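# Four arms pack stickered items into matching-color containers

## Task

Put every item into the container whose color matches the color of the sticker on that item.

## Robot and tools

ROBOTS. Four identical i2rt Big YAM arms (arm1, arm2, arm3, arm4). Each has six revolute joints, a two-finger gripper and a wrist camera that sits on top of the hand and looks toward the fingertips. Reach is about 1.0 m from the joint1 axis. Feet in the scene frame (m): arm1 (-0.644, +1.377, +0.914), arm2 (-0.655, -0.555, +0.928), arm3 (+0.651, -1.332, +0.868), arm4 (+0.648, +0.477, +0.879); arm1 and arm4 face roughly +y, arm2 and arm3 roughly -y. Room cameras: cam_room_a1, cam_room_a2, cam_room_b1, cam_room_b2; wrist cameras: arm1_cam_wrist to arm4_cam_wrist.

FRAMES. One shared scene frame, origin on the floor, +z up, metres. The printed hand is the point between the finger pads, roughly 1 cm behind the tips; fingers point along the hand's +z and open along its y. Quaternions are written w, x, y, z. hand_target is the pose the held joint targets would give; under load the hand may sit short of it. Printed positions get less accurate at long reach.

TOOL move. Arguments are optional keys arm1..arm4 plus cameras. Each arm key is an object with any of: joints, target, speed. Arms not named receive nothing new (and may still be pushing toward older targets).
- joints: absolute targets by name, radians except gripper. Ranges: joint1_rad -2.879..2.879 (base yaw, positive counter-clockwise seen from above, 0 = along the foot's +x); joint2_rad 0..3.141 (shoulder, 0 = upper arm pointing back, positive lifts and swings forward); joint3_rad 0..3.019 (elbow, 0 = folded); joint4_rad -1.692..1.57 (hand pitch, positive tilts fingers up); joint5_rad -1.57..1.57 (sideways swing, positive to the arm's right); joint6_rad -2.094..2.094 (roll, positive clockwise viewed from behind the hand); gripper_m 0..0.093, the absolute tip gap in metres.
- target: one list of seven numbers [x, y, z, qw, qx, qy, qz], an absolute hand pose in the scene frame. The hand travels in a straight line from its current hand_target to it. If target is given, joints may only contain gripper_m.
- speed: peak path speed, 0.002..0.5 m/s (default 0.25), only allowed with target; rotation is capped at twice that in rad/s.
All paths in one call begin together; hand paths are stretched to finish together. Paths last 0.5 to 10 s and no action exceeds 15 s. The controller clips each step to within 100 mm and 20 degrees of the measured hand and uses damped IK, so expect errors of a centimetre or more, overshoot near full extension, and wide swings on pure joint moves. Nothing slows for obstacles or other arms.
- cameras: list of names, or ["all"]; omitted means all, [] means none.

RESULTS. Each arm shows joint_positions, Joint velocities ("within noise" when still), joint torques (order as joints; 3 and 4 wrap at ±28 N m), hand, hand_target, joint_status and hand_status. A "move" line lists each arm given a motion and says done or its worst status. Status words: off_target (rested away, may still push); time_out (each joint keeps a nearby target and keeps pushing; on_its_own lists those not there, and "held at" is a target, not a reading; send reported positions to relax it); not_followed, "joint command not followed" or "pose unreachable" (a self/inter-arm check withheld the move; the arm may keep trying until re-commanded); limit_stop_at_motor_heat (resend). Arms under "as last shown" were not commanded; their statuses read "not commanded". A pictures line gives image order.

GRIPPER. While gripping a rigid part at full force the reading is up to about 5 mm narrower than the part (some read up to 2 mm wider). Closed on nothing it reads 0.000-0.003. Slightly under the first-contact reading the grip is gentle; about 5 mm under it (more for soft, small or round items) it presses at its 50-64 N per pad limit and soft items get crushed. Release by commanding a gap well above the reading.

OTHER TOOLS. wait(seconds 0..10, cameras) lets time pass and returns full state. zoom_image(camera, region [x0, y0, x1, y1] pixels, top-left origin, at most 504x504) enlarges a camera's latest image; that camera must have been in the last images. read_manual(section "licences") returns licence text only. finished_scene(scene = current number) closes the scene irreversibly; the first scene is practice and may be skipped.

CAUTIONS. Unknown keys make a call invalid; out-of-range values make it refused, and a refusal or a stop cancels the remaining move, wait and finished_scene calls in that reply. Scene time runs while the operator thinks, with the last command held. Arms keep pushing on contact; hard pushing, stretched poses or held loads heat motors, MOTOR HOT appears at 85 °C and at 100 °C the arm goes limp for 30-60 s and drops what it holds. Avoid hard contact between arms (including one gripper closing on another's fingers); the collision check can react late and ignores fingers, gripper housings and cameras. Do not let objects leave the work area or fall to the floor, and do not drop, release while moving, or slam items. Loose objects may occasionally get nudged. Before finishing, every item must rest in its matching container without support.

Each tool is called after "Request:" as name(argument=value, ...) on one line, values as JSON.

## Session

Request:
move(arm1={"joints": {"joint1_rad": 1.7, "joint2_rad": 1.2, "joint3_rad": 1.6, "joint4_rad": -1.6, "joint5_rad": 0, "joint6_rad": 0, "gripper_m": 0.093}}, arm2={"joints": {"joint1_rad": -1.69, "joint2_rad": 1.2, "joint3_rad": 1.6, "joint4_rad": -1.6, "joint5_rad": 0, "joint6_rad": 0, "gripper_m": 0.093}}, arm3={"joints": {"joint1_rad": 1.69, "joint2_rad": 1.2, "joint3_rad": 1.6, "joint4_rad": -1.6, "joint5_rad": 0, "joint6_rad": 0, "gripper_m": 0.093}}, arm4={"joints": {"joint1_rad": -1.62, "joint2_rad": 1.2, "joint3_rad": 1.6, "joint4_rad": -1.6, "joint5_rad": 0, "joint6_rad": 0, "gripper_m": 0.093}})

Scene clock: 1.93 s.
Joint torques (N m): arm1=[-1.49 -6.18 12.64 0.59 0.07 -0.02] | arm2=[0.73 -10.34 11.4 0.91 -0.04 0.19] | arm3=[1.67 -8.88 10.07 0.43 0.1 -0.11] | arm4=[1.26 -9.7 10.13 0.36 0.09 -0.07]
Motor temperatures (°C): arm1=[20 23 29 23 21 21 21] | arm2=[23 24 27 22 22 20 23] | arm3=[24 23 24 23 24 23 23] | arm4=[22 22 24 22 24 21 24]
Heat: arm1: hottest joint3_rad 29 °C; arm2: hottest joint3_rad 27 °C; arm3: hottest joint1_rad 24 °C; arm4: hottest joint3_rad 24 °C.
move: arm1 done; arm2 done; arm3 done; arm4 done
Joint velocities: within noise
arm1.joint_positions: joint1_rad=+1.699 joint2_rad=+1.205 joint3_rad=+1.576 joint4_rad=-1.589 joint5_rad=-0.002 joint6_rad=+0.007 gripper_m=+0.09306
arm1.joint_status: all done
arm1.hand: x=-1.0205 y=+1.3000 z=+1.3359 quat_wxyz=(+0.017, +0.979, +0.093, -0.182) (m; scene frame)
arm1.hand_target: x=-1.0183 y=+1.3002 z=+1.3473 quat_wxyz=(+0.016, +0.977, +0.097, -0.191) (m; scene frame)
arm1.hand_status: not commanded
arm2.joint_positions: joint1_rad=-1.692 joint2_rad=+1.206 joint3_rad=+1.590 joint4_rad=-1.586 joint5_rad=+0.001 joint6_rad=-0.013 gripper_m=+0.09310
arm2.joint_status: all done
arm2.hand: x=-1.0489 y=-0.5545 z=+1.3494 quat_wxyz=(+0.004, -0.983, -0.005, +0.182) (m; scene frame)
arm2.hand_target: x=-1.0446 y=-0.5552 z=+1.3551 quat_wxyz=(+0.002, -0.983, +0.001, +0.183) (m; scene frame)
arm2.hand_status: not commanded
arm3.joint_positions: joint1_rad=+1.684 joint2_rad=+1.198 joint3_rad=+1.584 joint4_rad=-1.593 joint5_rad=-0.001 joint6_rad=+0.007 gripper_m=+0.09307
arm3.joint_status: all done
arm3.hand: x=+1.0389 y=-1.3291 z=+1.2898 quat_wxyz=(-0.181, -0.006, -0.983, +0.006) (m; scene frame)
arm3.hand_target: x=+1.0394 y=-1.3269 z=+1.2955 quat_wxyz=(-0.185, +0.000, -0.983, +0.007) (m; scene frame)
arm3.hand_status: not commanded
arm4.joint_positions: joint1_rad=-1.623 joint2_rad=+1.208 joint3_rad=+1.574 joint4_rad=-1.592 joint5_rad=+0.001 joint6_rad=+0.014 gripper_m=+0.09310
arm4.joint_status: all done
arm4.hand: x=+1.0404 y=+0.4799 z=+1.2914 quat_wxyz=(-0.169, -0.005, -0.986, +0.000) (m; scene frame)
arm4.hand_target: x=+1.0387 y=+0.4812 z=+1.3047 quat_wxyz=(-0.182, +0.004, -0.983, +0.001) (m; scene frame)
arm4.hand_status: not commanded
pictures: arm1_cam_wrist, arm2_cam_wrist, arm3_cam_wrist, arm4_cam_wrist, cam_room_a1, cam_room_a2, cam_room_b1, cam_room_b2
Images, in order (width x height): arm1_cam_wrist 672x504, arm2_cam_wrist 672x504, arm3_cam_wrist 672x504, arm4_cam_wrist 672x504, cam_room_a1 672x504, cam_room_a2 672x504, cam_room_b1 672x504, cam_room_b2 672x504.

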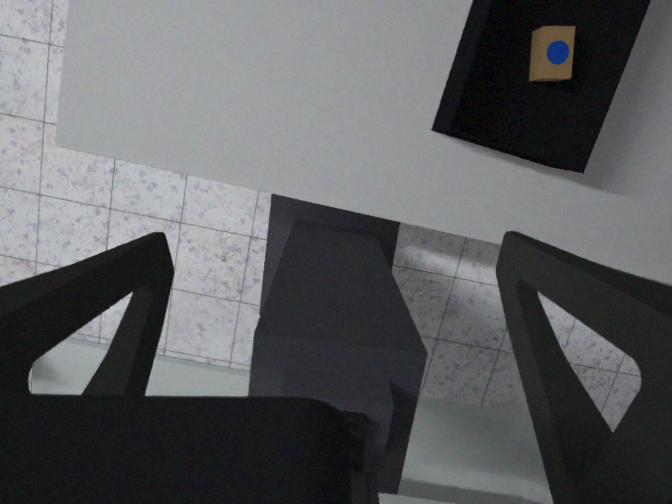

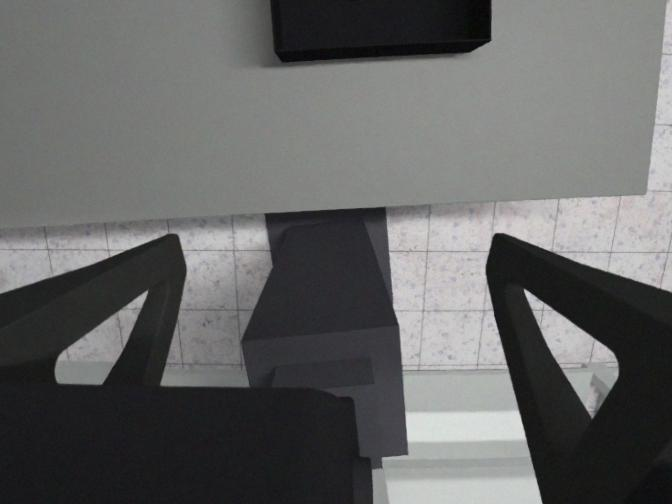

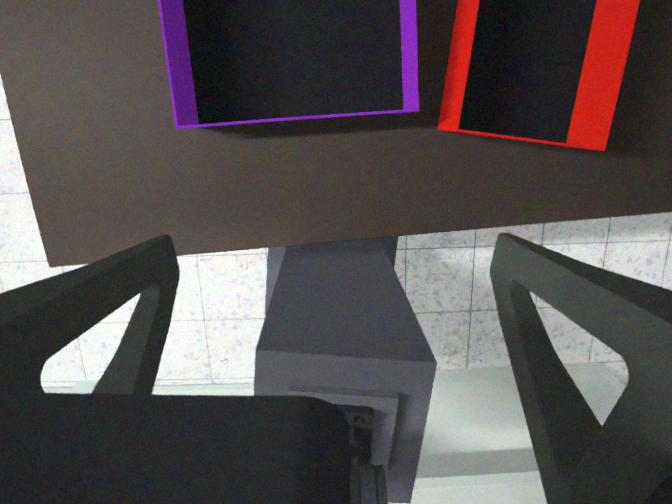

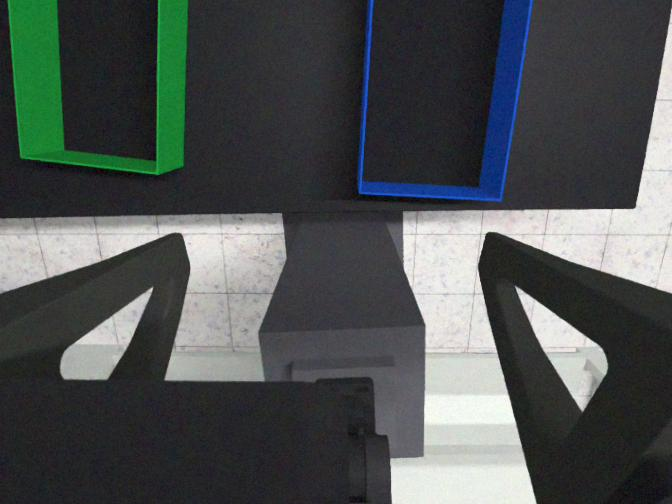

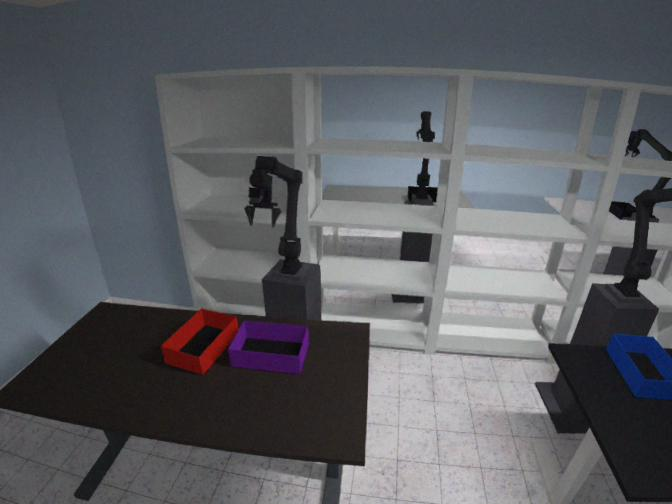

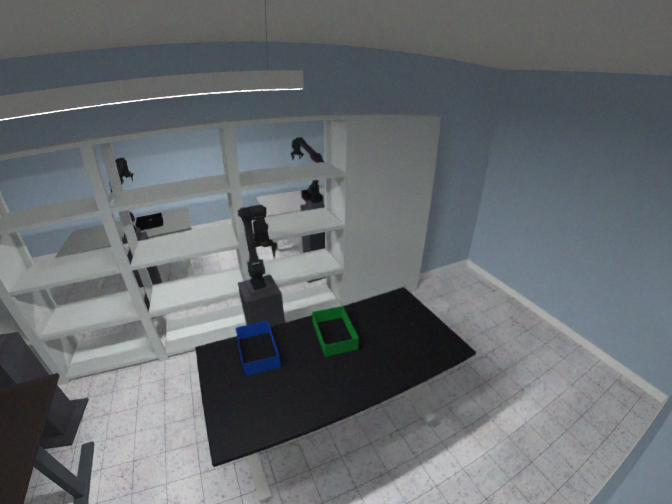

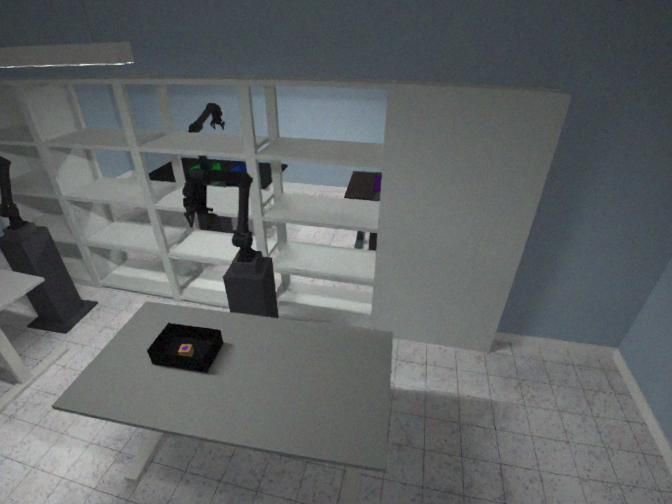

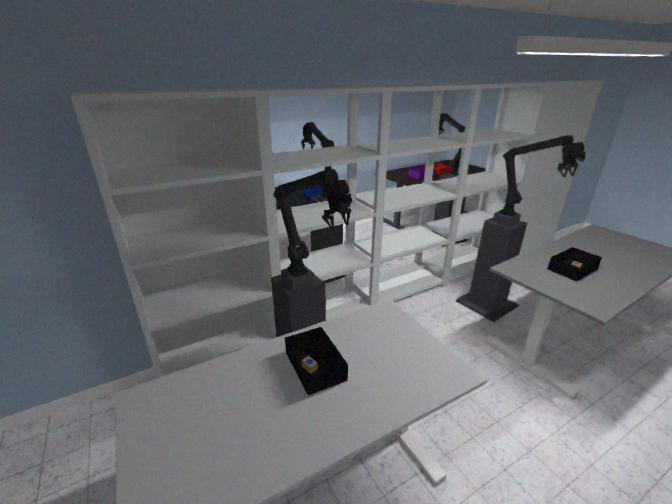

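Request:
move(arm1={"target": [-1.21, 1.56, 1.02, 0, 0.999, 0.0436, 0], "speed": 0.35}, arm2={"joints": {"joint1_rad": -1.5, "joint2_rad": 1.393, "joint3_rad": 1.843, "joint4_rad": -1.66}}, arm4={"joints": {"joint1_rad": 0.906, "joint2_rad": 0.6, "joint3_rad": 1.45, "joint4_rad": -1.1}}, cameras=["arm1_cam_wrist", "arm2_cam_wrist"])

Scene clock: 14.07 s.
Joint torques (N m): arm1=[-1.73 -17.49 14.86 0.43 0.01 -0.11] | arm2=[0.03 -12.98 15.02 0.96 -0.01 0.2] | arm3=[1.73 -8.76 10.07 0.44 0.11 -0.11] | arm4=[1.26 2.26 7.43 1.98 0.14 -0.05]
Motor temperatures (°C): arm1=[20 24 30 23 21 21 21] | arm2=[23 24 30 22 22 20 23] | arm3=[24 23 25 23 24 23 23] | arm4=[22 22 26 22 24 21 24]
Heat: arm1: hottest joint3_rad 30 °C; arm2: hottest joint3_rad 30 °C; arm3: hottest joint3_rad 25 °C; arm4: hottest joint3_rad 26 °C.
move: arm1 off_target; arm2 done; arm4 done
Joint velocities: within noise
arm1.joint_positions: joint1_rad=+1.191 joint2_rad=+1.984 joint3_rad=+1.628 joint4_rad=-1.297 joint5_rad=+0.002 joint6_rad=-0.389 gripper_m=+0.09306
arm1.joint_status: not commanded
arm1.hand: x=-1.1889 y=+1.5535 z=+0.9951 quat_wxyz=(+0.011, +0.999, +0.039, +0.031) (m; scene frame)
arm1.hand_target: x=-1.2086 y=+1.5596 z=+1.0206 quat_wxyz=(+0.000, +0.999, +0.044, +0.000) (m; scene frame)
arm1.hand_status: off_target (0.033 m and 3.8 deg from the pose sent, 0.451 m and 21.9 deg at the start)
arm2.joint_positions: joint1_rad=-1.490 joint2_rad=+1.396 joint3_rad=+1.788 joint4_rad=-1.650 joint5_rad=+0.000 joint6_rad=-0.013 gripper_m=+0.09310
arm2.joint_status: all done
arm2.hand: x=-1.0987 y=-0.6447 z=+1.3541 quat_wxyz=(-0.013, -0.982, -0.104, +0.154) (m; scene frame)
arm2.hand_target: x=-1.1005 y=-0.6409 z=+1.3785 quat_wxyz=(-0.015, -0.980, -0.093, +0.178) (m; scene frame)
arm2.hand_status: not commanded
arm3: as last shown
arm4.joint_positions: joint1_rad=+0.902 joint2_rad=+0.601 joint3_rad=+1.443 joint4_rad=-1.116 joint5_rad=-0.002 joint6_rad=+0.012 gripper_m=+0.09310
arm4.joint_status: all done
arm4.hand: x=+0.4552 y=+0.6169 z=+1.4985 quat_wxyz=(-0.176, +0.758, -0.245, -0.578) (m; scene frame)
arm4.hand_target: x=+0.4558 y=+0.6158 z=+1.5062 quat_wxyz=(-0.182, +0.752, -0.238, -0.587) (m; scene frame)
arm4.hand_status: not commanded
pictures: arm1_cam_wrist, arm2_cam_wrist
Images, in order (width x height): arm1_cam_wrist 672x504, arm2_cam_wrist 672x504.

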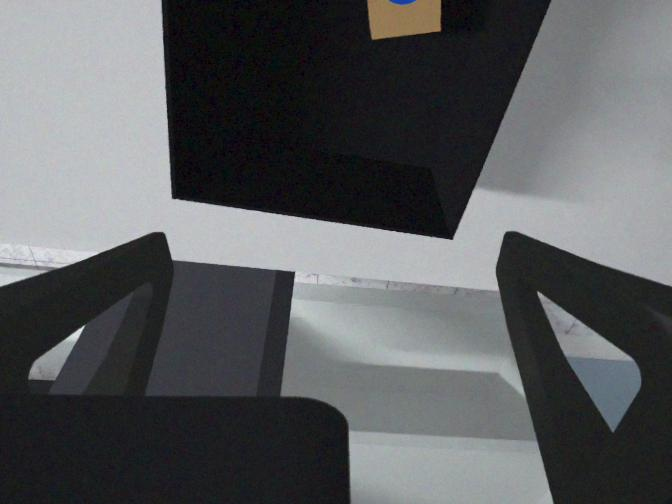

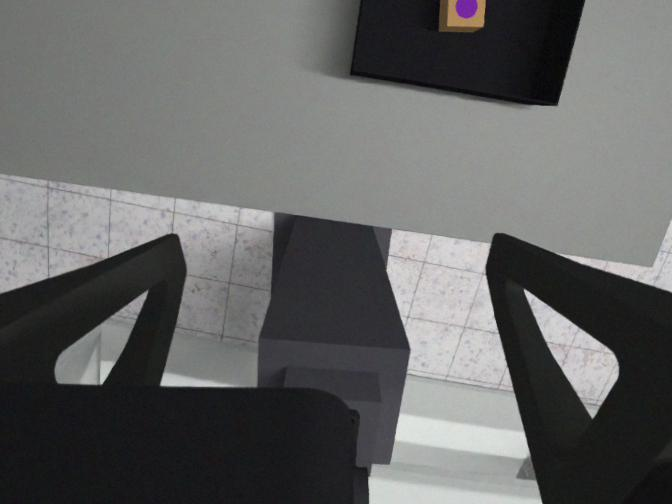

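Request:
move(arm1={"target": [-1.246, 1.598, 0.935, 0.0029, 0.9937, 0.1089, -0.026], "speed": 0.3}, arm2={"target": [-1.305, -0.502, 0.97, 0.0009, 0.9985, 0.0523, -0.0174], "speed": 0.4}, cameras=["arm1_cam_wrist", "arm2_cam_wrist"])

Scene clock: 34.87 s.
Joint torques (N m): arm1=[-2.37 -16.73 14.53 0.9 -0.11 -0.02] | arm2=[0.67 -23.82 13.86 0.75 0.07 -0.09] | arm3=[1.67 -8.53 10.09 0.39 0.1 -0.11] | arm4=[0.85 2.55 7.57 2.03 0.12 -0.09]
Motor temperatures (°C): arm1=[20 25 32 23 21 21 21] | arm2=[23 25 32 22 22 20 23] | arm3=[24 23 27 23 24 23 23] | arm4=[22 22 29 22 24 21 24]
Heat: arm1: hottest joint3_rad 32 °C; arm2: hottest joint3_rad 32 °C; arm3: hottest joint3_rad 27 °C; arm4: hottest joint3_rad 29 °C.
move: arm1 off_target; arm2 off_target
Joint velocities: within noise
arm1.joint_positions: joint1_rad=+1.154 joint2_rad=+2.132 joint3_rad=+1.670 joint4_rad=-1.138 joint5_rad=-0.023 joint6_rad=-0.567 gripper_m=+0.09306
arm1.joint_status: not commanded
arm1.hand: x=-1.2235 y=+1.5838 z=+0.9225 quat_wxyz=(+0.015, +0.994, +0.109, +0.000) (m; scene frame)
arm1.hand_target: x=-1.2445 y=+1.5976 z=+0.9357 quat_wxyz=(+0.003, +0.994, +0.109, -0.026) (m; scene frame)
arm1.hand_status: off_target (0.029 m and 3.3 deg from the pose sent, 0.094 m and 10.4 deg at the start)
arm2.joint_positions: joint1_rad=-1.772 joint2_rad=+2.134 joint3_rad=+1.748 joint4_rad=-1.201 joint5_rad=-0.012 joint6_rad=-0.173 gripper_m=+0.09310
arm2.joint_status: not commanded
arm2.hand: x=-1.2843 y=-0.5039 z=+0.9521 quat_wxyz=(-0.005, -0.999, -0.044, -0.008) (m; scene frame)
arm2.hand_target: x=-1.3038 y=-0.5022 z=+0.9705 quat_wxyz=(-0.001, -0.998, -0.052, +0.018) (m; scene frame)
arm2.hand_status: off_target (0.027 m and 3.1 deg from the pose sent, 0.459 m and 16.9 deg at the start)
arm3, arm4: as last shown
pictures: arm1_cam_wrist, arm2_cam_wrist
Images, in order (width x height): arm1_cam_wrist 672x504, arm2_cam_wrist 672x504.

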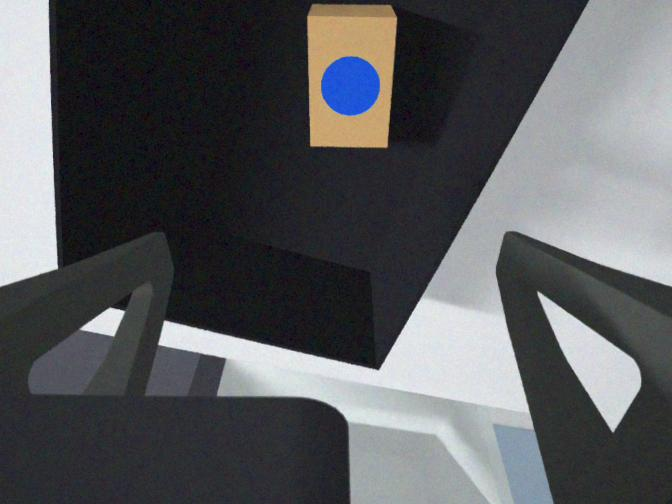

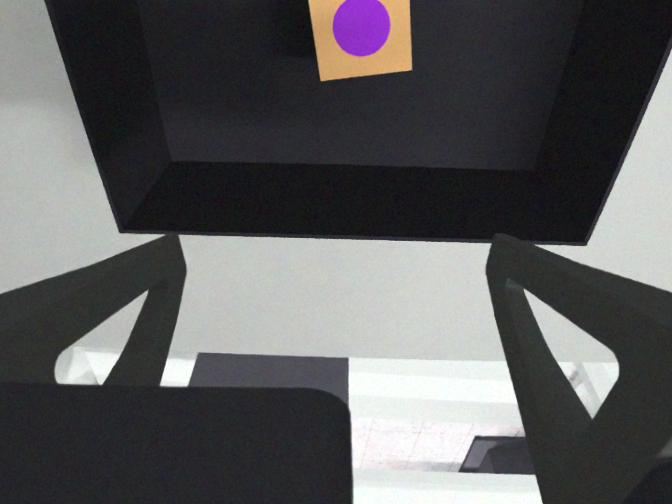

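Request:
move(arm1={"target": [-1.247, 1.606, 0.835, 0.0047, 0.993, 0.1088, -0.0433], "speed": 0.2, "joints": {"gripper_m": 0.065}}, arm2={"target": [-1.329, -0.489, 0.865, 0.0025, 0.9951, 0.0958, -0.0261], "speed": 0.2}, cameras=["arm1_cam_wrist", "arm2_cam_wrist"])

Scene clock: 71.83 s.
Joint torques (N m): arm1=[-1.9 -19.6 9.36 0.95 -0.15 -0.07] | arm2=[-0.03 -24.18 13.09 1.21 -0.23 -0.07] | arm3=[1.61 -8.7 10.09 0.38 0.1 -0.11] | arm4=[0.91 2.14 7.47 2.1 0.14 -0.08]
Motor temperatures (°C): arm1=[20 25 38 23 21 21 21] | arm2=[23 27 34 22 22 20 23] | arm3=[24 23 29 23 24 23 23] | arm4=[22 22 31 22 24 21 24]
Heat: arm1: hottest joint3_rad 38 °C; arm2: hottest joint3_rad 34 °C; arm3: hottest joint3_rad 29 °C; arm4: hottest joint3_rad 31 °C.
move: arm1 done; arm2 off_target
Joint velocities: within noise
arm1.joint_positions: joint1_rad=+1.136 joint2_rad=+2.274 joint3_rad=+1.649 joint4_rad=-0.913 joint5_rad=-0.043 joint6_rad=-0.582 gripper_m=+0.06507
arm1.joint_status: all done
arm1.hand: x=-1.2420 y=+1.5987 z=+0.8306 quat_wxyz=(+0.009, +0.994, +0.109, -0.032) (m; scene frame)
arm1.hand_target: x=-1.2469 y=+1.6059 z=+0.8351 quat_wxyz=(+0.005, +0.993, +0.109, -0.043) (m; scene frame)
arm1.hand_status: done (0.010 m and 1.3 deg from the pose sent, 0.093 m and 5.1 deg at the start)
arm2.joint_positions: joint1_rad=-1.781 joint2_rad=+2.299 joint3_rad=+1.767 joint4_rad=-1.038 joint5_rad=-0.014 joint6_rad=-0.278 gripper_m=+0.09310
arm2.joint_status: not commanded
arm2.hand: x=-1.3061 y=-0.4964 z=+0.8553 quat_wxyz=(-0.005, -0.996, -0.092, +0.000) (m; scene frame)
arm2.hand_target: x=-1.3279 y=-0.4889 z=+0.8657 quat_wxyz=(-0.002, -0.995, -0.096, +0.026) (m; scene frame)
arm2.hand_status: off_target (0.026 m and 3.0 deg from the pose sent, 0.099 m and 7.1 deg at the start)
arm3, arm4: as last shown
pictures: arm1_cam_wrist, arm2_cam_wrist
Images, in order (width x height): arm1_cam_wrist 672x504, arm2_cam_wrist 672x504.

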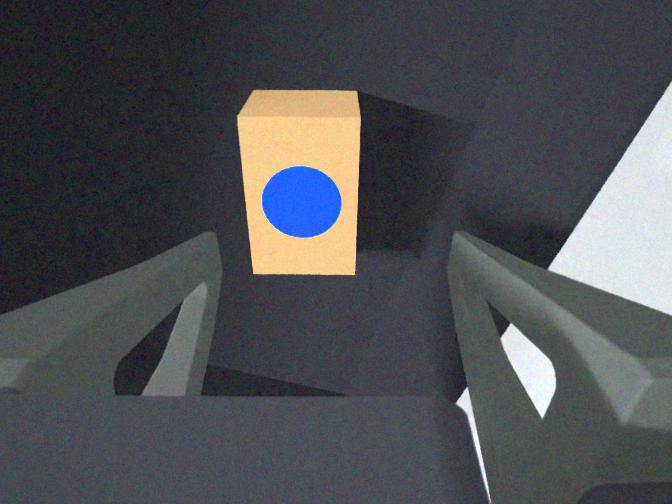

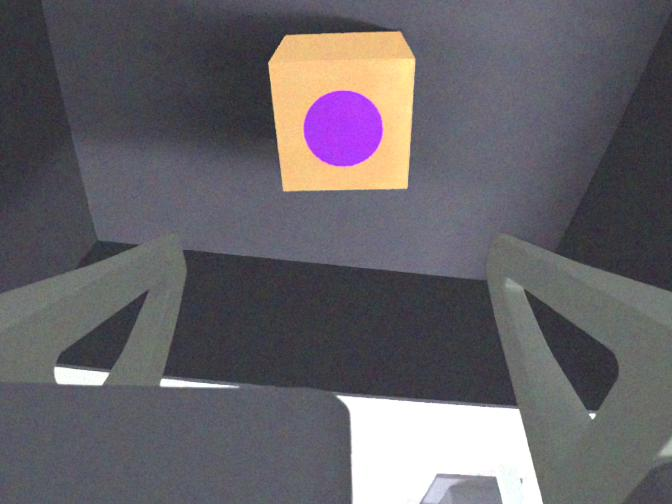

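Request:
move(arm1={"target": [-1.241, 1.583, 0.80, 0.0047, 0.993, 0.1088, -0.0433], "speed": 0.15}, arm2={"target": [-1.329, -0.487, 0.79, 0.003, 0.9932, 0.1132, -0.026], "speed": 0.15}, cameras=["arm1_cam_wrist", "arm2_cam_wrist"])

Scene clock: 91.77 s.
Joint torques (N m): arm1=[-1.08 -17.32 8.31 1.06 -0.09 0.18] | arm2=[0.09 -23.65 12.05 1.25 -0.22 -0.09] | arm3=[1.55 -8.76 10.1 0.42 0.09 -0.1] | arm4=[0.91 2.32 7.41 2.17 0.12 -0.09]
Motor temperatures (°C): arm1=[20 26 36 23 21 21 21] | arm2=[23 28 35 22 22 20 23] | arm3=[24 23 29 23 24 23 23] | arm4=[22 22 31 22 24 21 24]
Heat: arm1: hottest joint3_rad 36 °C; arm2: hottest joint3_rad 35 °C; arm3: hottest joint3_rad 29 °C; arm4: hottest joint3_rad 31 °C.
move: arm1 done; arm2 off_target
Joint velocities: within noise
arm1.joint_positions: joint1_rad=+1.151 joint2_rad=+2.282 joint3_rad=+1.594 joint4_rad=-0.823 joint5_rad=-0.043 joint6_rad=-0.569 gripper_m=+0.06507
arm1.joint_status: not commanded
arm1.hand: x=-1.2395 y=+1.5876 z=+0.8088 quat_wxyz=(+0.004, +0.993, +0.109, -0.044) (m; scene frame)
arm1.hand_target: x=-1.2408 y=+1.5830 z=+0.8002 quat_wxyz=(+0.005, +0.993, +0.109, -0.043) (m; scene frame)
arm1.hand_status: done (0.010 m and 0.1 deg from the pose sent, 0.034 m and 1.4 deg at the start)
arm2.joint_positions: joint1_rad=-1.783 joint2_rad=+2.406 joint3_rad=+1.768 joint4_rad=-0.920 joint5_rad=-0.017 joint6_rad=-0.316 gripper_m=+0.09310
arm2.joint_status: not commanded
arm2.hand: x=-1.3100 y=-0.4945 z=+0.7878 quat_wxyz=(-0.005, -0.994, -0.110, +0.007) (m; scene frame)
arm2.hand_target: x=-1.3282 y=-0.4871 z=+0.7905 quat_wxyz=(-0.003, -0.993, -0.113, +0.026) (m; scene frame)
arm2.hand_status: off_target (0.021 m and 2.3 deg from the pose sent, 0.070 m and 3.8 deg at the start)
arm3, arm4: as last shown
pictures: arm1_cam_wrist, arm2_cam_wrist
Images, in order (width x height): arm1_cam_wrist 672x504, arm2_cam_wrist 672x504.

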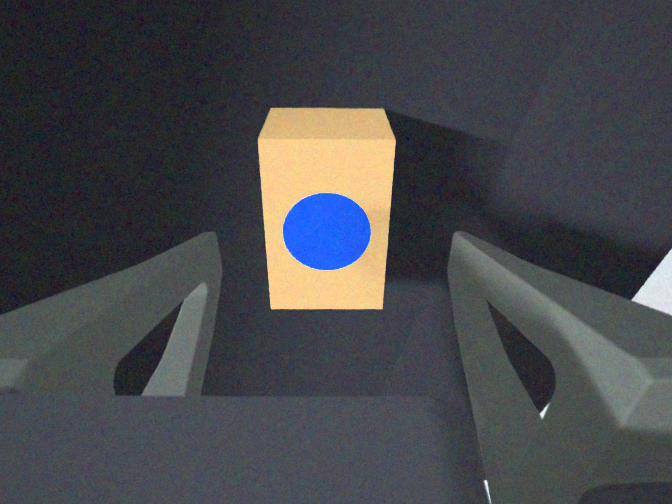

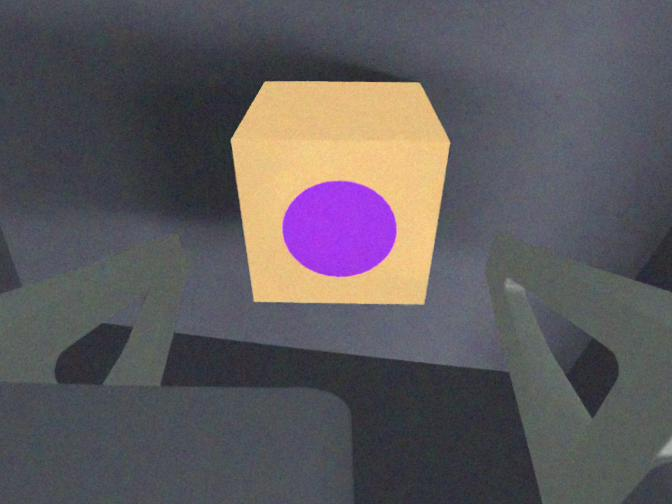

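Request:
move(arm1={"target": [-1.241, 1.581, 0.75, 0.0047, 0.993, 0.1088, -0.0433], "speed": 0.1}, arm2={"target": [-1.329, -0.487, 0.743, 0.003, 0.9932, 0.1132, -0.026], "speed": 0.1}, cameras=["arm1_cam_wrist", "arm2_cam_wrist"])

Request:
move(arm1={"joints": {"gripper_m": 0.025}}, arm2={"joints": {"gripper_m": 0.04}}, cameras=["arm1_cam_wrist", "arm2_cam_wrist"])

Scene clock: 97.63 s.
Joint torques (N m): arm1=[-0.67 -18.96 7.76 1.06 -0.1 0.16] | arm2=[0.09 -23.36 11.96 1.28 -0.23 -0.08] | arm3=[1.55 -8.7 10.09 0.4 0.1 -0.11] | arm4=[1.03 2.2 7.39 2 0.13 -0.05]
Motor temperatures (°C): arm1=[20 26 35 23 21 21 21] | arm2=[23 28 36 22 22 20 23] | arm3=[24 23 29 23 24 23 23] | arm4=[22 22 31 22 24 21 24]
Heat: arm1: hottest joint3_rad 35 °C; arm2: hottest joint3_rad 36 °C; arm3: hottest joint3_rad 29 °C; arm4: hottest joint3_rad 31 °C.
move: arm1 done; arm2 off_target
Joint velocities: within noise
arm1.joint_positions: joint1_rad=+1.151 joint2_rad=+2.380 joint3_rad=+1.594 joint4_rad=-0.741 joint5_rad=-0.043 joint6_rad=-0.566 gripper_m=+0.06507
arm1.joint_status: not commanded
arm1.hand: x=-1.2340 y=+1.5854 z=+0.7506 quat_wxyz=(+0.008, +0.993, +0.108, -0.037) (m; scene frame)
arm1.hand_target: x=-1.2408 y=+1.5809 z=+0.7500 quat_wxyz=(+0.005, +0.993, +0.109, -0.043) (m; scene frame)
arm1.hand_status: done (0.008 m and 0.8 deg from the pose sent, 0.059 m and 0.1 deg at the start)
arm2.joint_positions: joint1_rad=-1.783 joint2_rad=+2.479 joint3_rad=+1.780 joint4_rad=-0.855 joint5_rad=-0.017 joint6_rad=-0.316 gripper_m=+0.09310
arm2.joint_status: not commanded
arm2.hand: x=-1.3107 y=-0.4943 z=+0.7455 quat_wxyz=(-0.005, -0.994, -0.110, +0.009) (m; scene frame)
arm2.hand_target: x=-1.3281 y=-0.4871 z=+0.7436 quat_wxyz=(-0.003, -0.993, -0.113, +0.026) (m; scene frame)
arm2.hand_status: off_target (0.020 m and 2.0 deg from the pose sent, 0.049 m and 2.3 deg at the start)
arm3, arm4: as last shown
pictures: arm1_cam_wrist, arm2_cam_wrist
Images, in order (width x height): arm1_cam_wrist 672x504, arm2_cam_wrist 672x504.

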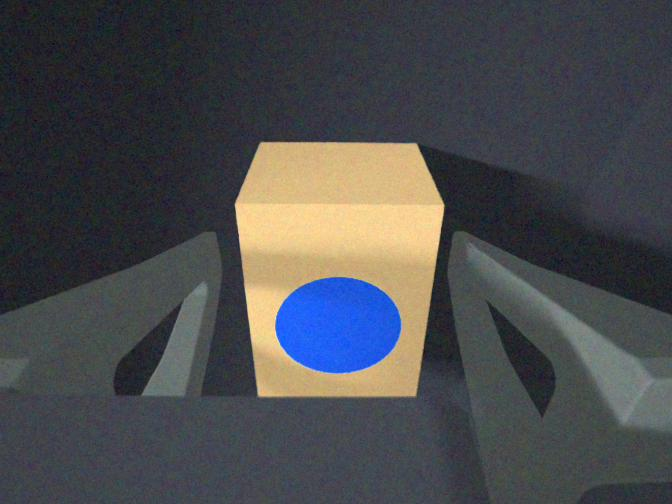

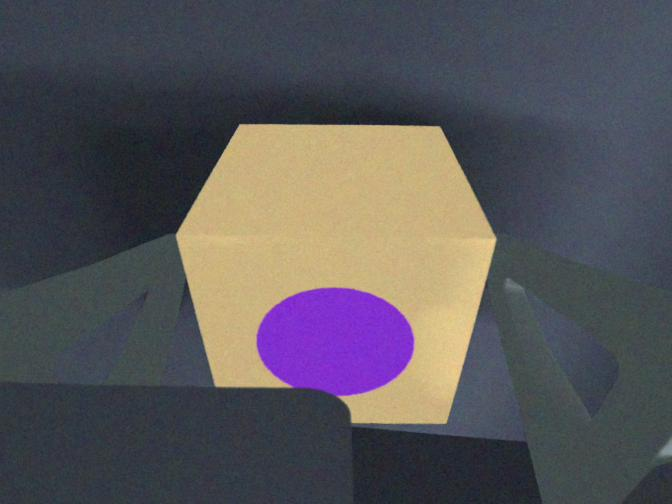

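Scene clock: 98.23 s.
Joint torques (N m): arm1=[0.56 -18.61 8.06 1.06 -0.09 0.11] | arm2=[-0.03 -23.3 11.82 1.25 -0.19 -0.07] | arm3=[1.61 -8.64 10.1 0.4 0.11 -0.1] | arm4=[1.2 1.9 7.35 2.11 0.12 -0.07]
Motor temperatures (°C): arm1=[20 26 35 23 21 21 21] | arm2=[23 28 36 22 22 20 23] | arm3=[24 23 29 23 24 23 23] | arm4=[22 22 31 22 24 21 24]
Heat: arm1: hottest joint3_rad 35 °C; arm2: hottest joint3_rad 36 °C; arm3: hottest joint3_rad 29 °C; arm4: hottest joint3_rad 31 °C.
move: arm1 off_target; arm2 off_target
Joint velocities: within noise
arm1.joint_positions: joint1_rad=+1.151 joint2_rad=+2.380 joint3_rad=+1.594 joint4_rad=-0.740 joint5_rad=-0.043 joint6_rad=-0.566 gripper_m=+0.04390
arm1.joint_status: gripper_m off_target (ended at +0.04393, target +0.02500)
arm1.hand: x=-1.2342 y=+1.5855 z=+0.7506 quat_wxyz=(+0.007, +0.993, +0.108, -0.037) (m; scene frame)
arm1.hand_target: x=-1.2409 y=+1.5809 z=+0.7500 quat_wxyz=(+0.005, +0.993, +0.109, -0.043) (m; scene frame)
arm1.hand_status: not commanded
arm2.joint_positions: joint1_rad=-1.783 joint2_rad=+2.479 joint3_rad=+1.782 joint4_rad=-0.855 joint5_rad=-0.017 joint6_rad=-0.317 gripper_m=+0.05317
arm2.joint_status: gripper_m off_target (ended at +0.05320, target +0.04000)
arm2.hand: x=-1.3115 y=-0.4942 z=+0.7460 quat_wxyz=(-0.005, -0.994, -0.111, +0.010) (m; scene frame)
arm2.hand_target: x=-1.3280 y=-0.4871 z=+0.7435 quat_wxyz=(-0.003, -0.993, -0.113, +0.026) (m; scene frame)
arm2.hand_status: not commanded
arm3, arm4: as last shown
pictures: arm1_cam_wrist, arm2_cam_wrist
Images, in order (width x height): arm1_cam_wrist 672x504, arm2_cam_wrist 672x504.

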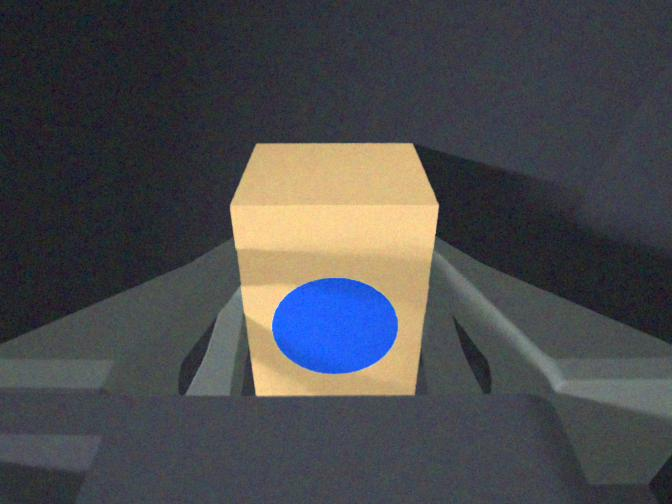

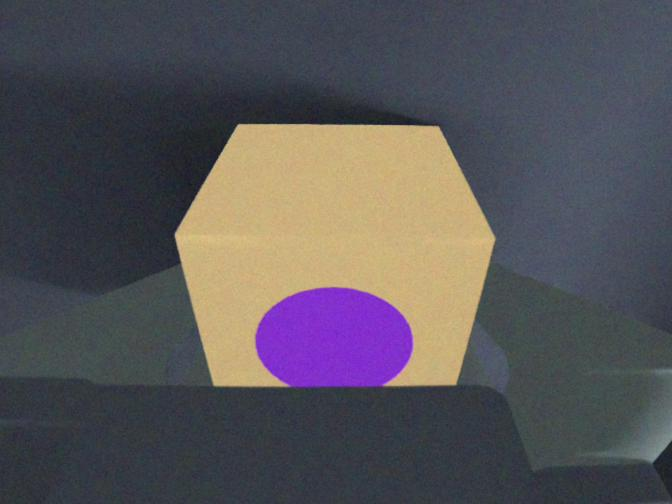

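Request:
move(arm1={"target": [-1.22, 1.58, 1.02, 0.0029, 0.9937, 0.1089, -0.026], "speed": 0.35}, arm2={"target": [-1.31, -0.487, 1.0, 0.003, 0.9932, 0.1132, -0.026], "speed": 0.35}, cameras=[])

Request:
move(arm1={"joints": {"joint1_rad": -2.248, "joint2_rad": 0.534, "joint3_rad": 1.403, "joint4_rad": -0.87, "joint5_rad": 0, "joint6_rad": 0}}, arm2={"joints": {"joint1_rad": 0.917, "joint2_rad": 0.534, "joint3_rad": 1.403, "joint4_rad": -0.87, "joint5_rad": 0, "joint6_rad": 0}}, arm3={"joints": {"joint1_rad": -1.987, "joint2_rad": 0.6, "joint3_rad": 1.45, "joint4_rad": -1.1, "joint5_rad": 0, "joint6_rad": 0}}, cameras=["arm1_cam_wrist", "arm2_cam_wrist", "arm3_cam_wrist", "arm4_cam_wrist"])

Scene clock: 108.37 s.
Joint torques (N m): arm1=[-1.2 -16.73 13.93 -0.08 0 0.08] | arm2=[-0.03 -23.36 14.02 0.16 -0.21 -0.08] | arm3=[1.49 -8.76 10.09 0.4 0.09 -0.11] | arm4=[1.03 2.2 7.39 2.04 0.16 -0.07]
Motor temperatures (°C): arm1=[20 26 34 23 21 21 21] | arm2=[23 28 35 22 22 20 23] | arm3=[24 23 29 23 24 23 23] | arm4=[22 22 32 22 24 21 24]
Heat: arm1: hottest joint3_rad 34 °C; arm2: hottest joint3_rad 35 °C; arm3: hottest joint3_rad 29 °C; arm4: hottest joint3_rad 32 °C.
move: arm1 off_target; arm2 off_target
Joint velocities: within noise
arm1.joint_positions: joint1_rad=+1.151 joint2_rad=+1.992 joint3_rad=+1.660 joint4_rad=-1.247 joint5_rad=-0.027 joint6_rad=-0.566 gripper_m=+0.04390
arm1.joint_status: not commanded
arm1.hand: x=-1.2051 y=+1.5785 z=+1.0014 quat_wxyz=(+0.012, +0.994, +0.107, -0.010) (m; scene frame)
arm1.hand_target: x=-1.2192 y=+1.5797 z=+1.0203 quat_wxyz=(+0.003, +0.994, +0.109, -0.026) (m; scene frame)
arm1.hand_status: off_target (0.024 m and 2.1 deg from the pose sent, 0.270 m and 1.4 deg at the start)
arm2.joint_positions: joint1_rad=-1.787 joint2_rad=+2.112 joint3_rad=+1.802 joint4_rad=-1.240 joint5_rad=-0.017 joint6_rad=-0.320 gripper_m=+0.05316
arm2.joint_status: not commanded
arm2.hand: x=-1.2962 y=-0.4940 z=+0.9850 quat_wxyz=(-0.005, -0.994, -0.110, +0.011) (m; scene frame)
arm2.hand_target: x=-1.3092 y=-0.4870 z=+1.0003 quat_wxyz=(-0.003, -0.993, -0.113, +0.026) (m; scene frame)
arm2.hand_status: off_target (0.022 m and 1.8 deg from the pose sent, 0.254 m and 1.9 deg at the start)
arm3, arm4: as last shown
pictures: none
No camera images: "cameras" was empty.

Scene clock: 110.93 s.
Joint torques (N m): arm1=[-2.55 6.07 9.25 2.02 -0.03 0.11] | arm2=[1.14 3.08 7.82 2.66 0.15 0.22] | arm3=[0.56 0.97 8.4 2.43 -0.03 -0.11] | arm4=[1.49 2.14 7.42 1.98 0.13 -0.02]
Motor temperatures (°C): arm1=[20 26 34 23 21 21 22] | arm2=[23 28 35 22 22 20 23] | arm3=[24 23 29 23 24 23 23] | arm4=[22 22 32 22 24 21 24]
Heat: arm1: hottest joint3_rad 34 °C; arm2: hottest joint3_rad 35 °C; arm3: hottest joint3_rad 29 °C; arm4: hottest joint3_rad 32 °C.
move: arm1 done; arm2 done; arm3 done
Joint velocities: within noise
arm1.joint_positions: joint1_rad=-2.241 joint2_rad=+0.525 joint3_rad=+1.394 joint4_rad=-0.873 joint5_rad=+0.002 joint6_rad=-0.006 gripper_m=+0.04390
arm1.joint_status: all done
arm1.hand: x=-0.4517 y=+1.2501 z=+1.5806 quat_wxyz=(-0.668, -0.208, -0.683, +0.212) (m; scene frame)
arm1.hand_target: x=-0.4503 y=+1.2476 z=+1.5838 quat_wxyz=(-0.669, -0.211, -0.681, +0.212) (m; scene frame)
arm1.hand_status: not commanded
arm2.joint_positions: joint1_rad=+0.912 joint2_rad=+0.528 joint3_rad=+1.411 joint4_rad=-0.872 joint5_rad=-0.004 joint6_rad=-0.015 gripper_m=+0.05317
arm2.joint_status: all done
arm2.hand: x=-0.4698 y=-0.6696 z=+1.6058 quat_wxyz=(-0.684, -0.183, -0.679, +0.193) (m; scene frame)
arm2.hand_target: x=-0.4648 y=-0.6720 z=+1.6012 quat_wxyz=(-0.682, -0.189, -0.682, +0.186) (m; scene frame)
arm2.hand_status: not commanded
arm3.joint_positions: joint1_rad=-1.975 joint2_rad=+0.609 joint3_rad=+1.440 joint4_rad=-1.114 joint5_rad=+0.001 joint6_rad=+0.005 gripper_m=+0.09307
arm3.joint_status: all done
arm3.hand: x=+0.4397 y=-1.2004 z=+1.4818 quat_wxyz=(+0.149, -0.773, +0.214, +0.578) (m; scene frame)
arm3.hand_target: x=+0.4459 y=-1.2010 z=+1.4921 quat_wxyz=(+0.158, -0.763, +0.213, +0.590) (m; scene frame)
arm3.hand_status: not commanded
arm4: as last shown
pictures: arm1_cam_wrist, arm2_cam_wrist, arm3_cam_wrist, arm4_cam_wrist
Images, in order (width x height): arm1_cam_wrist 672x504, arm2_cam_wrist 672x504, arm3_cam_wrist 672x504, arm4_cam_wrist 672x504.

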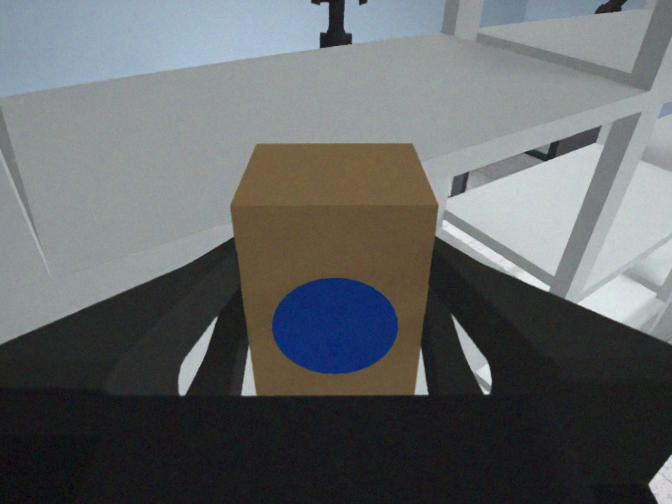

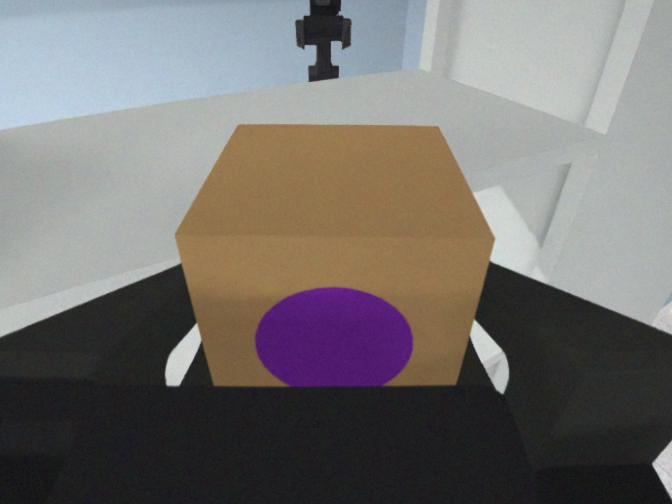

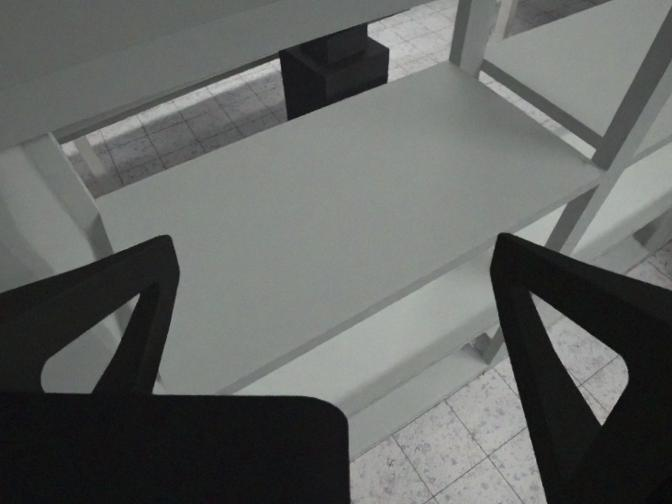

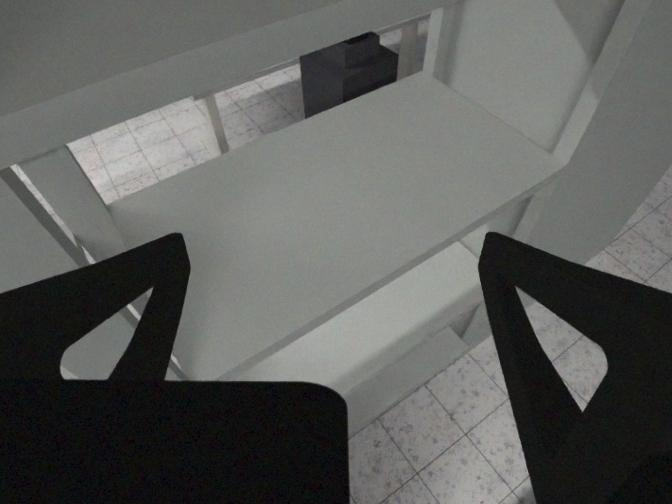

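Request:
move(arm1={"target": [-0.299, 1.137, 1.17, -0.6747, -0.2118, -0.6747, 0.2118], "speed": 0.35}, arm2={"target": [-0.294, -0.770, 1.17, -0.6818, -0.1875, -0.6818, 0.1875], "speed": 0.35}, cameras=[])

Request:
move(arm1={"target": [0.01, 0.922, 1.12, -0.6747, -0.2118, -0.6747, 0.2118], "speed": 0.25}, arm2={"target": [0.006, -0.948, 1.12, -0.6818, -0.1875, -0.6818, 0.1875], "speed": 0.25}, cameras=["arm1_cam_wrist", "arm2_cam_wrist"])

Scene clock: 120.20 s.
Joint torques (N m): arm1=[-2.14 -2.9 10.93 2.76 -0.08 0.11] | arm2=[1.55 -6.59 9.47 3.67 0.16 0.18] | arm3=[0.5 1.2 8.36 2.43 -0.03 -0.11] | arm4=[1.03 2.26 7.46 2.18 0.15 -0.05]
Motor temperatures (°C): arm1=[20 26 34 23 21 21 22] | arm2=[23 27 34 22 22 20 24] | arm3=[24 23 29 23 24 23 23] | arm4=[22 22 32 22 24 21 24]
Heat: arm1: hottest joint3_rad 34 °C; arm2: hottest joint3_rad 34 °C; arm3: hottest joint3_rad 29 °C; arm4: hottest joint3_rad 32 °C.
move: arm1 off_target; arm2 done
Joint velocities: within noise
arm1.joint_positions: joint1_rad=-2.243 joint2_rad=+0.965 joint3_rad=+0.329 joint4_rad=+0.603 joint5_rad=-0.004 joint6_rad=-0.002 gripper_m=+0.04390
arm1.joint_status: not commanded
arm1.hand: x=-0.2977 y=+1.1412 z=+1.1535 quat_wxyz=(-0.659, -0.211, -0.692, +0.207) (m; scene frame)
arm1.hand_target: x=-0.2991 y=+1.1372 z=+1.1701 quat_wxyz=(-0.675, -0.212, -0.675, +0.212) (m; scene frame)
arm1.hand_status: off_target (0.017 m and 2.8 deg from the pose sent, 0.452 m and 1.3 deg at the start)
arm2.joint_positions: joint1_rad=+0.913 joint2_rad=+1.032 joint3_rad=+0.323 joint4_rad=+0.676 joint5_rad=+0.002 joint6_rad=-0.015 gripper_m=+0.05316
arm2.joint_status: not commanded
arm2.hand: x=-0.2944 y=-0.7736 z=+1.1616 quat_wxyz=(-0.669, -0.188, -0.694, +0.190) (m; scene frame)
arm2.hand_target: x=-0.2941 y=-0.7701 z=+1.1698 quat_wxyz=(-0.681, -0.188, -0.682, +0.187) (m; scene frame)
arm2.hand_status: done (0.009 m and 2.0 deg from the pose sent, 0.481 m and 0.9 deg at the start)
arm3: as last shown
arm3.hand: x=+0.4399 y=-1.2005 z=+1.4819 quat_wxyz=(+0.150, -0.773, +0.214, +0.578) (m; scene frame)
arm3.hand_target: x=+0.4461 y=-1.2010 z=+1.4922 quat_wxyz=(+0.158, -0.763, +0.213, +0.590) (m; scene frame)
arm4.joint_positions: joint1_rad=+0.902 joint2_rad=+0.601 joint3_rad=+1.443 joint4_rad=-1.116 joint5_rad=-0.002 joint6_rad=+0.012 gripper_m=+0.09310
arm4.joint_status: not commanded
arm4.hand: x=+0.4552 y=+0.6169 z=+1.4985 quat_wxyz=(-0.176, +0.758, -0.245, -0.578) (m; scene frame)
arm4.hand_target: x=+0.4558 y=+0.6158 z=+1.5062 quat_wxyz=(-0.182, +0.752, -0.238, -0.587) (m; scene frame)
arm4.hand_status: not commanded
pictures: none
No camera images: "cameras" was empty.

Scene clock: 122.33 s.
Joint torques (N m): arm1=[-2.49 -16.91 14.78 1.57 0.11 0.14] | arm2=[1.32 -19.31 13.87 2.14 0.05 0.18] | arm3=[0.5 1.14 8.36 2.4 -0.03 -0.11] | arm4=[1.08 2.08 7.39 2.02 0.14 -0.07]
Motor temperatures (°C): arm1=[20 26 35 23 21 21 22] | arm2=[23 27 34 22 22 20 24] | arm3=[24 23 29 23 24 23 23] | arm4=[22 22 32 22 24 21 24]
Heat: arm1: hottest joint3_rad 35 °C; arm2: hottest joint3_rad 34 °C; arm3: hottest joint3_rad 29 °C; arm4: hottest joint3_rad 32 °C.
move: arm1 off_target; arm2 off_target
Joint velocities: within noise
arm1.joint_positions: joint1_rad=-2.243 joint2_rad=+1.999 joint3_rad=+1.292 joint4_rad=+0.674 joint5_rad=-0.003 joint6_rad=-0.002 gripper_m=+0.04390
arm1.joint_status: not commanded
arm1.hand: x=-0.0008 y=+0.9360 z=+1.0929 quat_wxyz=(-0.658, -0.211, -0.692, +0.207) (m; scene frame)
arm1.hand_target: x=+0.0079 y=+0.9234 z=+1.1203 quat_wxyz=(-0.675, -0.212, -0.675, +0.212) (m; scene frame)
arm1.hand_status: off_target (0.032 m and 2.8 deg from the pose sent, 0.379 m and 2.8 deg at the start)
arm2.joint_positions: joint1_rad=+0.913 joint2_rad=+1.972 joint3_rad=+1.200 joint4_rad=+0.747 joint5_rad=+0.002 joint6_rad=-0.015 gripper_m=+0.05316
arm2.joint_status: not commanded
arm2.hand: x=-0.0111 y=-0.9434 z=+1.1076 quat_wxyz=(-0.671, -0.188, -0.691, +0.191) (m; scene frame)
arm2.hand_target: x=+0.0046 y=-0.9472 z=+1.1201 quat_wxyz=(-0.682, -0.187, -0.682, +0.188) (m; scene frame)
arm2.hand_status: off_target (0.022 m and 1.6 deg from the pose sent, 0.350 m and 2.0 deg at the start)
arm3, arm4: as last shown
pictures: arm1_cam_wrist, arm2_cam_wrist
Images, in order (width x height): arm1_cam_wrist 672x504, arm2_cam_wrist 672x504.

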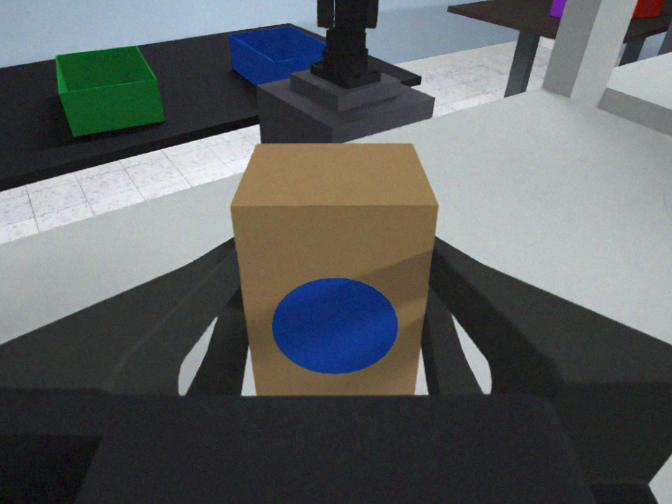

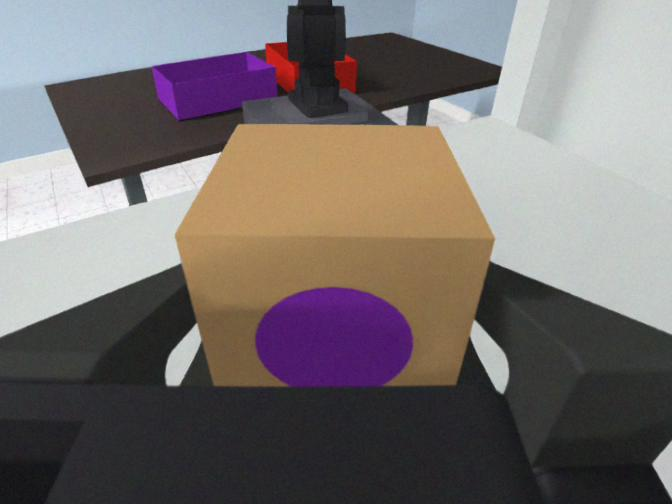

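Request:
move(arm1={"target": [0.01, 0.918, 1.078, -0.6863, -0.2081, -0.6628, 0.2154], "speed": 0.1}, arm2={"target": [0.006, -0.948, 1.066, -0.6936, -0.1842, -0.6698, 0.1907], "speed": 0.1}, cameras=[])

Request:
move(arm1={"target": [0.01, 0.918, 1.063, -0.6863, -0.2081, -0.6628, 0.2154], "speed": 0.05}, arm2={"target": [0.006, -0.948, 1.050, -0.6936, -0.1842, -0.6698, 0.1907], "speed": 0.05}, cameras=["arm1_cam_wrist", "arm2_cam_wrist"])

Scene clock: 131.83 s.
Joint torques (N m): arm1=[-2.78 -16.79 13.24 2.61 -0.06 0.11] | arm2=[1.32 -20.13 11.97 3.73 0.01 0.19] | arm3=[0.56 1.14 8.39 2.45 -0.04 -0.11] | arm4=[1.38 1.49 7.35 2.15 0.13 -0.06]
Motor temperatures (°C): arm1=[20 27 35 23 21 21 22] | arm2=[23 27 34 22 22 20 24] | arm3=[24 23 28 23 24 23 23] | arm4=[22 22 32 22 24 21 24]
Heat: arm1: hottest joint3_rad 35 °C; arm2: hottest joint3_rad 34 °C; arm3: hottest joint3_rad 28 °C; arm4: hottest joint3_rad 32 °C.
move: arm1 off_target; arm2 off_target
Joint velocities: within noise
arm1.joint_positions: joint1_rad=-2.243 joint2_rad=+2.093 joint3_rad=+1.292 joint4_rad=+0.776 joint5_rad=-0.005 joint6_rad=-0.002 gripper_m=+0.04390
arm1.joint_status: not commanded
arm1.hand: x=+0.0020 y=+0.9340 z=+1.0471 quat_wxyz=(-0.661, -0.210, -0.690, +0.207) (m; scene frame)
arm1.hand_target: x=+0.0080 y=+0.9195 z=+1.0782 quat_wxyz=(-0.686, -0.208, -0.663, +0.215) (m; scene frame)
arm1.hand_status: off_target (0.036 m and 4.3 deg from the pose sent, 0.026 m and 4.8 deg at the start)
arm2.joint_positions: joint1_rad=+0.913 joint2_rad=+2.094 joint3_rad=+1.200 joint4_rad=+0.873 joint5_rad=+0.002 joint6_rad=-0.015 gripper_m=+0.05316
arm2.joint_status: not commanded
arm2.hand: x=-0.0083 y=-0.9448 z=+1.0495 quat_wxyz=(-0.673, -0.187, -0.689, +0.191) (m; scene frame)
arm2.hand_target: x=+0.0048 y=-0.9473 z=+1.0661 quat_wxyz=(-0.693, -0.184, -0.670, +0.191) (m; scene frame)
arm2.hand_status: off_target (0.022 m and 3.3 deg from the pose sent, 0.045 m and 3.5 deg at the start)
arm3, arm4: as last shown
pictures: none
No camera images: "cameras" was empty.

Scene clock: 132.83 s.
Joint torques (N m): arm1=[-3.08 -16.91 12.97 2.69 -0.05 0.11] | arm2=[1.38 -19.66 11.84 3.73 0 0.18] | arm3=[0.5 0.91 8.35 2.44 -0.03 -0.11] | arm4=[1.32 2.32 7.49 2 0.13 -0.07]
Motor temperatures (°C): arm1=[20 27 35 23 21 21 22] | arm2=[23 27 34 22 22 20 24] | arm3=[24 23 28 23 24 23 23] | arm4=[22 22 32 22 24 21 24]
Heat: arm1: hottest joint3_rad 35 °C; arm2: hottest joint3_rad 34 °C; arm3: hottest joint3_rad 28 °C; arm4: hottest joint3_rad 32 °C.
move: arm1 off_target; arm2 off_target
Joint velocities: within noise
arm1.joint_positions: joint1_rad=-2.243 joint2_rad=+2.112 joint3_rad=+1.292 joint4_rad=+0.806 joint5_rad=-0.005 joint6_rad=-0.001 gripper_m=+0.04390
arm1.joint_status: not commanded
arm1.hand: x=+0.0020 y=+0.9335 z=+1.0398 quat_wxyz=(-0.665, -0.209, -0.686, +0.208) (m; scene frame)
arm1.hand_target: x=+0.0082 y=+0.9192 z=+1.0631 quat_wxyz=(-0.686, -0.208, -0.663, +0.215) (m; scene frame)
arm1.hand_status: off_target (0.029 m and 3.7 deg from the pose sent, 0.024 m and 4.3 deg at the start)
arm2.joint_positions: joint1_rad=+0.913 joint2_rad=+2.119 joint3_rad=+1.200 joint4_rad=+0.904 joint5_rad=+0.002 joint6_rad=-0.015 gripper_m=+0.05316
arm2.joint_status: not commanded
arm2.hand: x=-0.0085 y=-0.9447 z=+1.0389 quat_wxyz=(-0.675, -0.187, -0.688, +0.192) (m; scene frame)
arm2.hand_target: x=+0.0049 y=-0.9473 z=+1.0499 quat_wxyz=(-0.693, -0.184, -0.670, +0.191) (m; scene frame)
arm2.hand_status: off_target (0.019 m and 3.0 deg from the pose sent, 0.015 m and 3.3 deg at the start)
arm3, arm4: as last shown
pictures: arm1_cam_wrist, arm2_cam_wrist
Images, in order (width x height): arm1_cam_wrist 672x504, arm2_cam_wrist 672x504.

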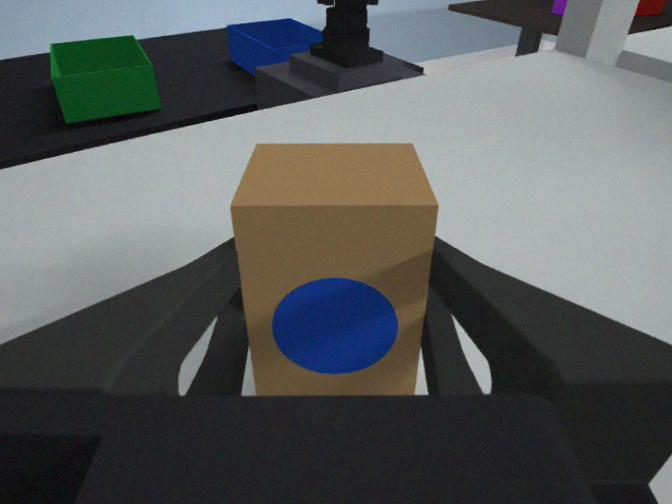

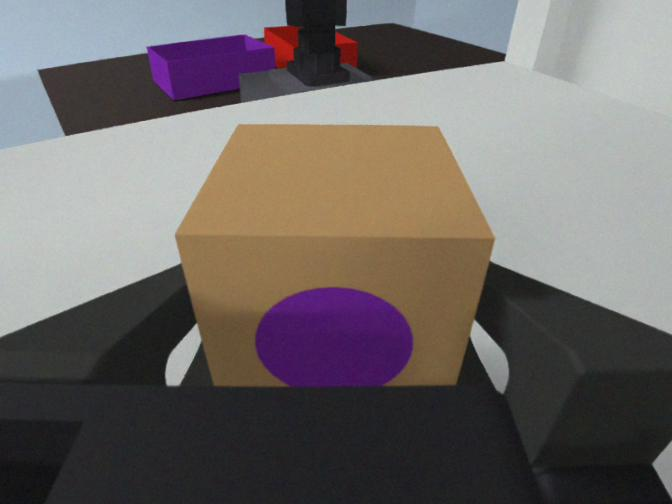

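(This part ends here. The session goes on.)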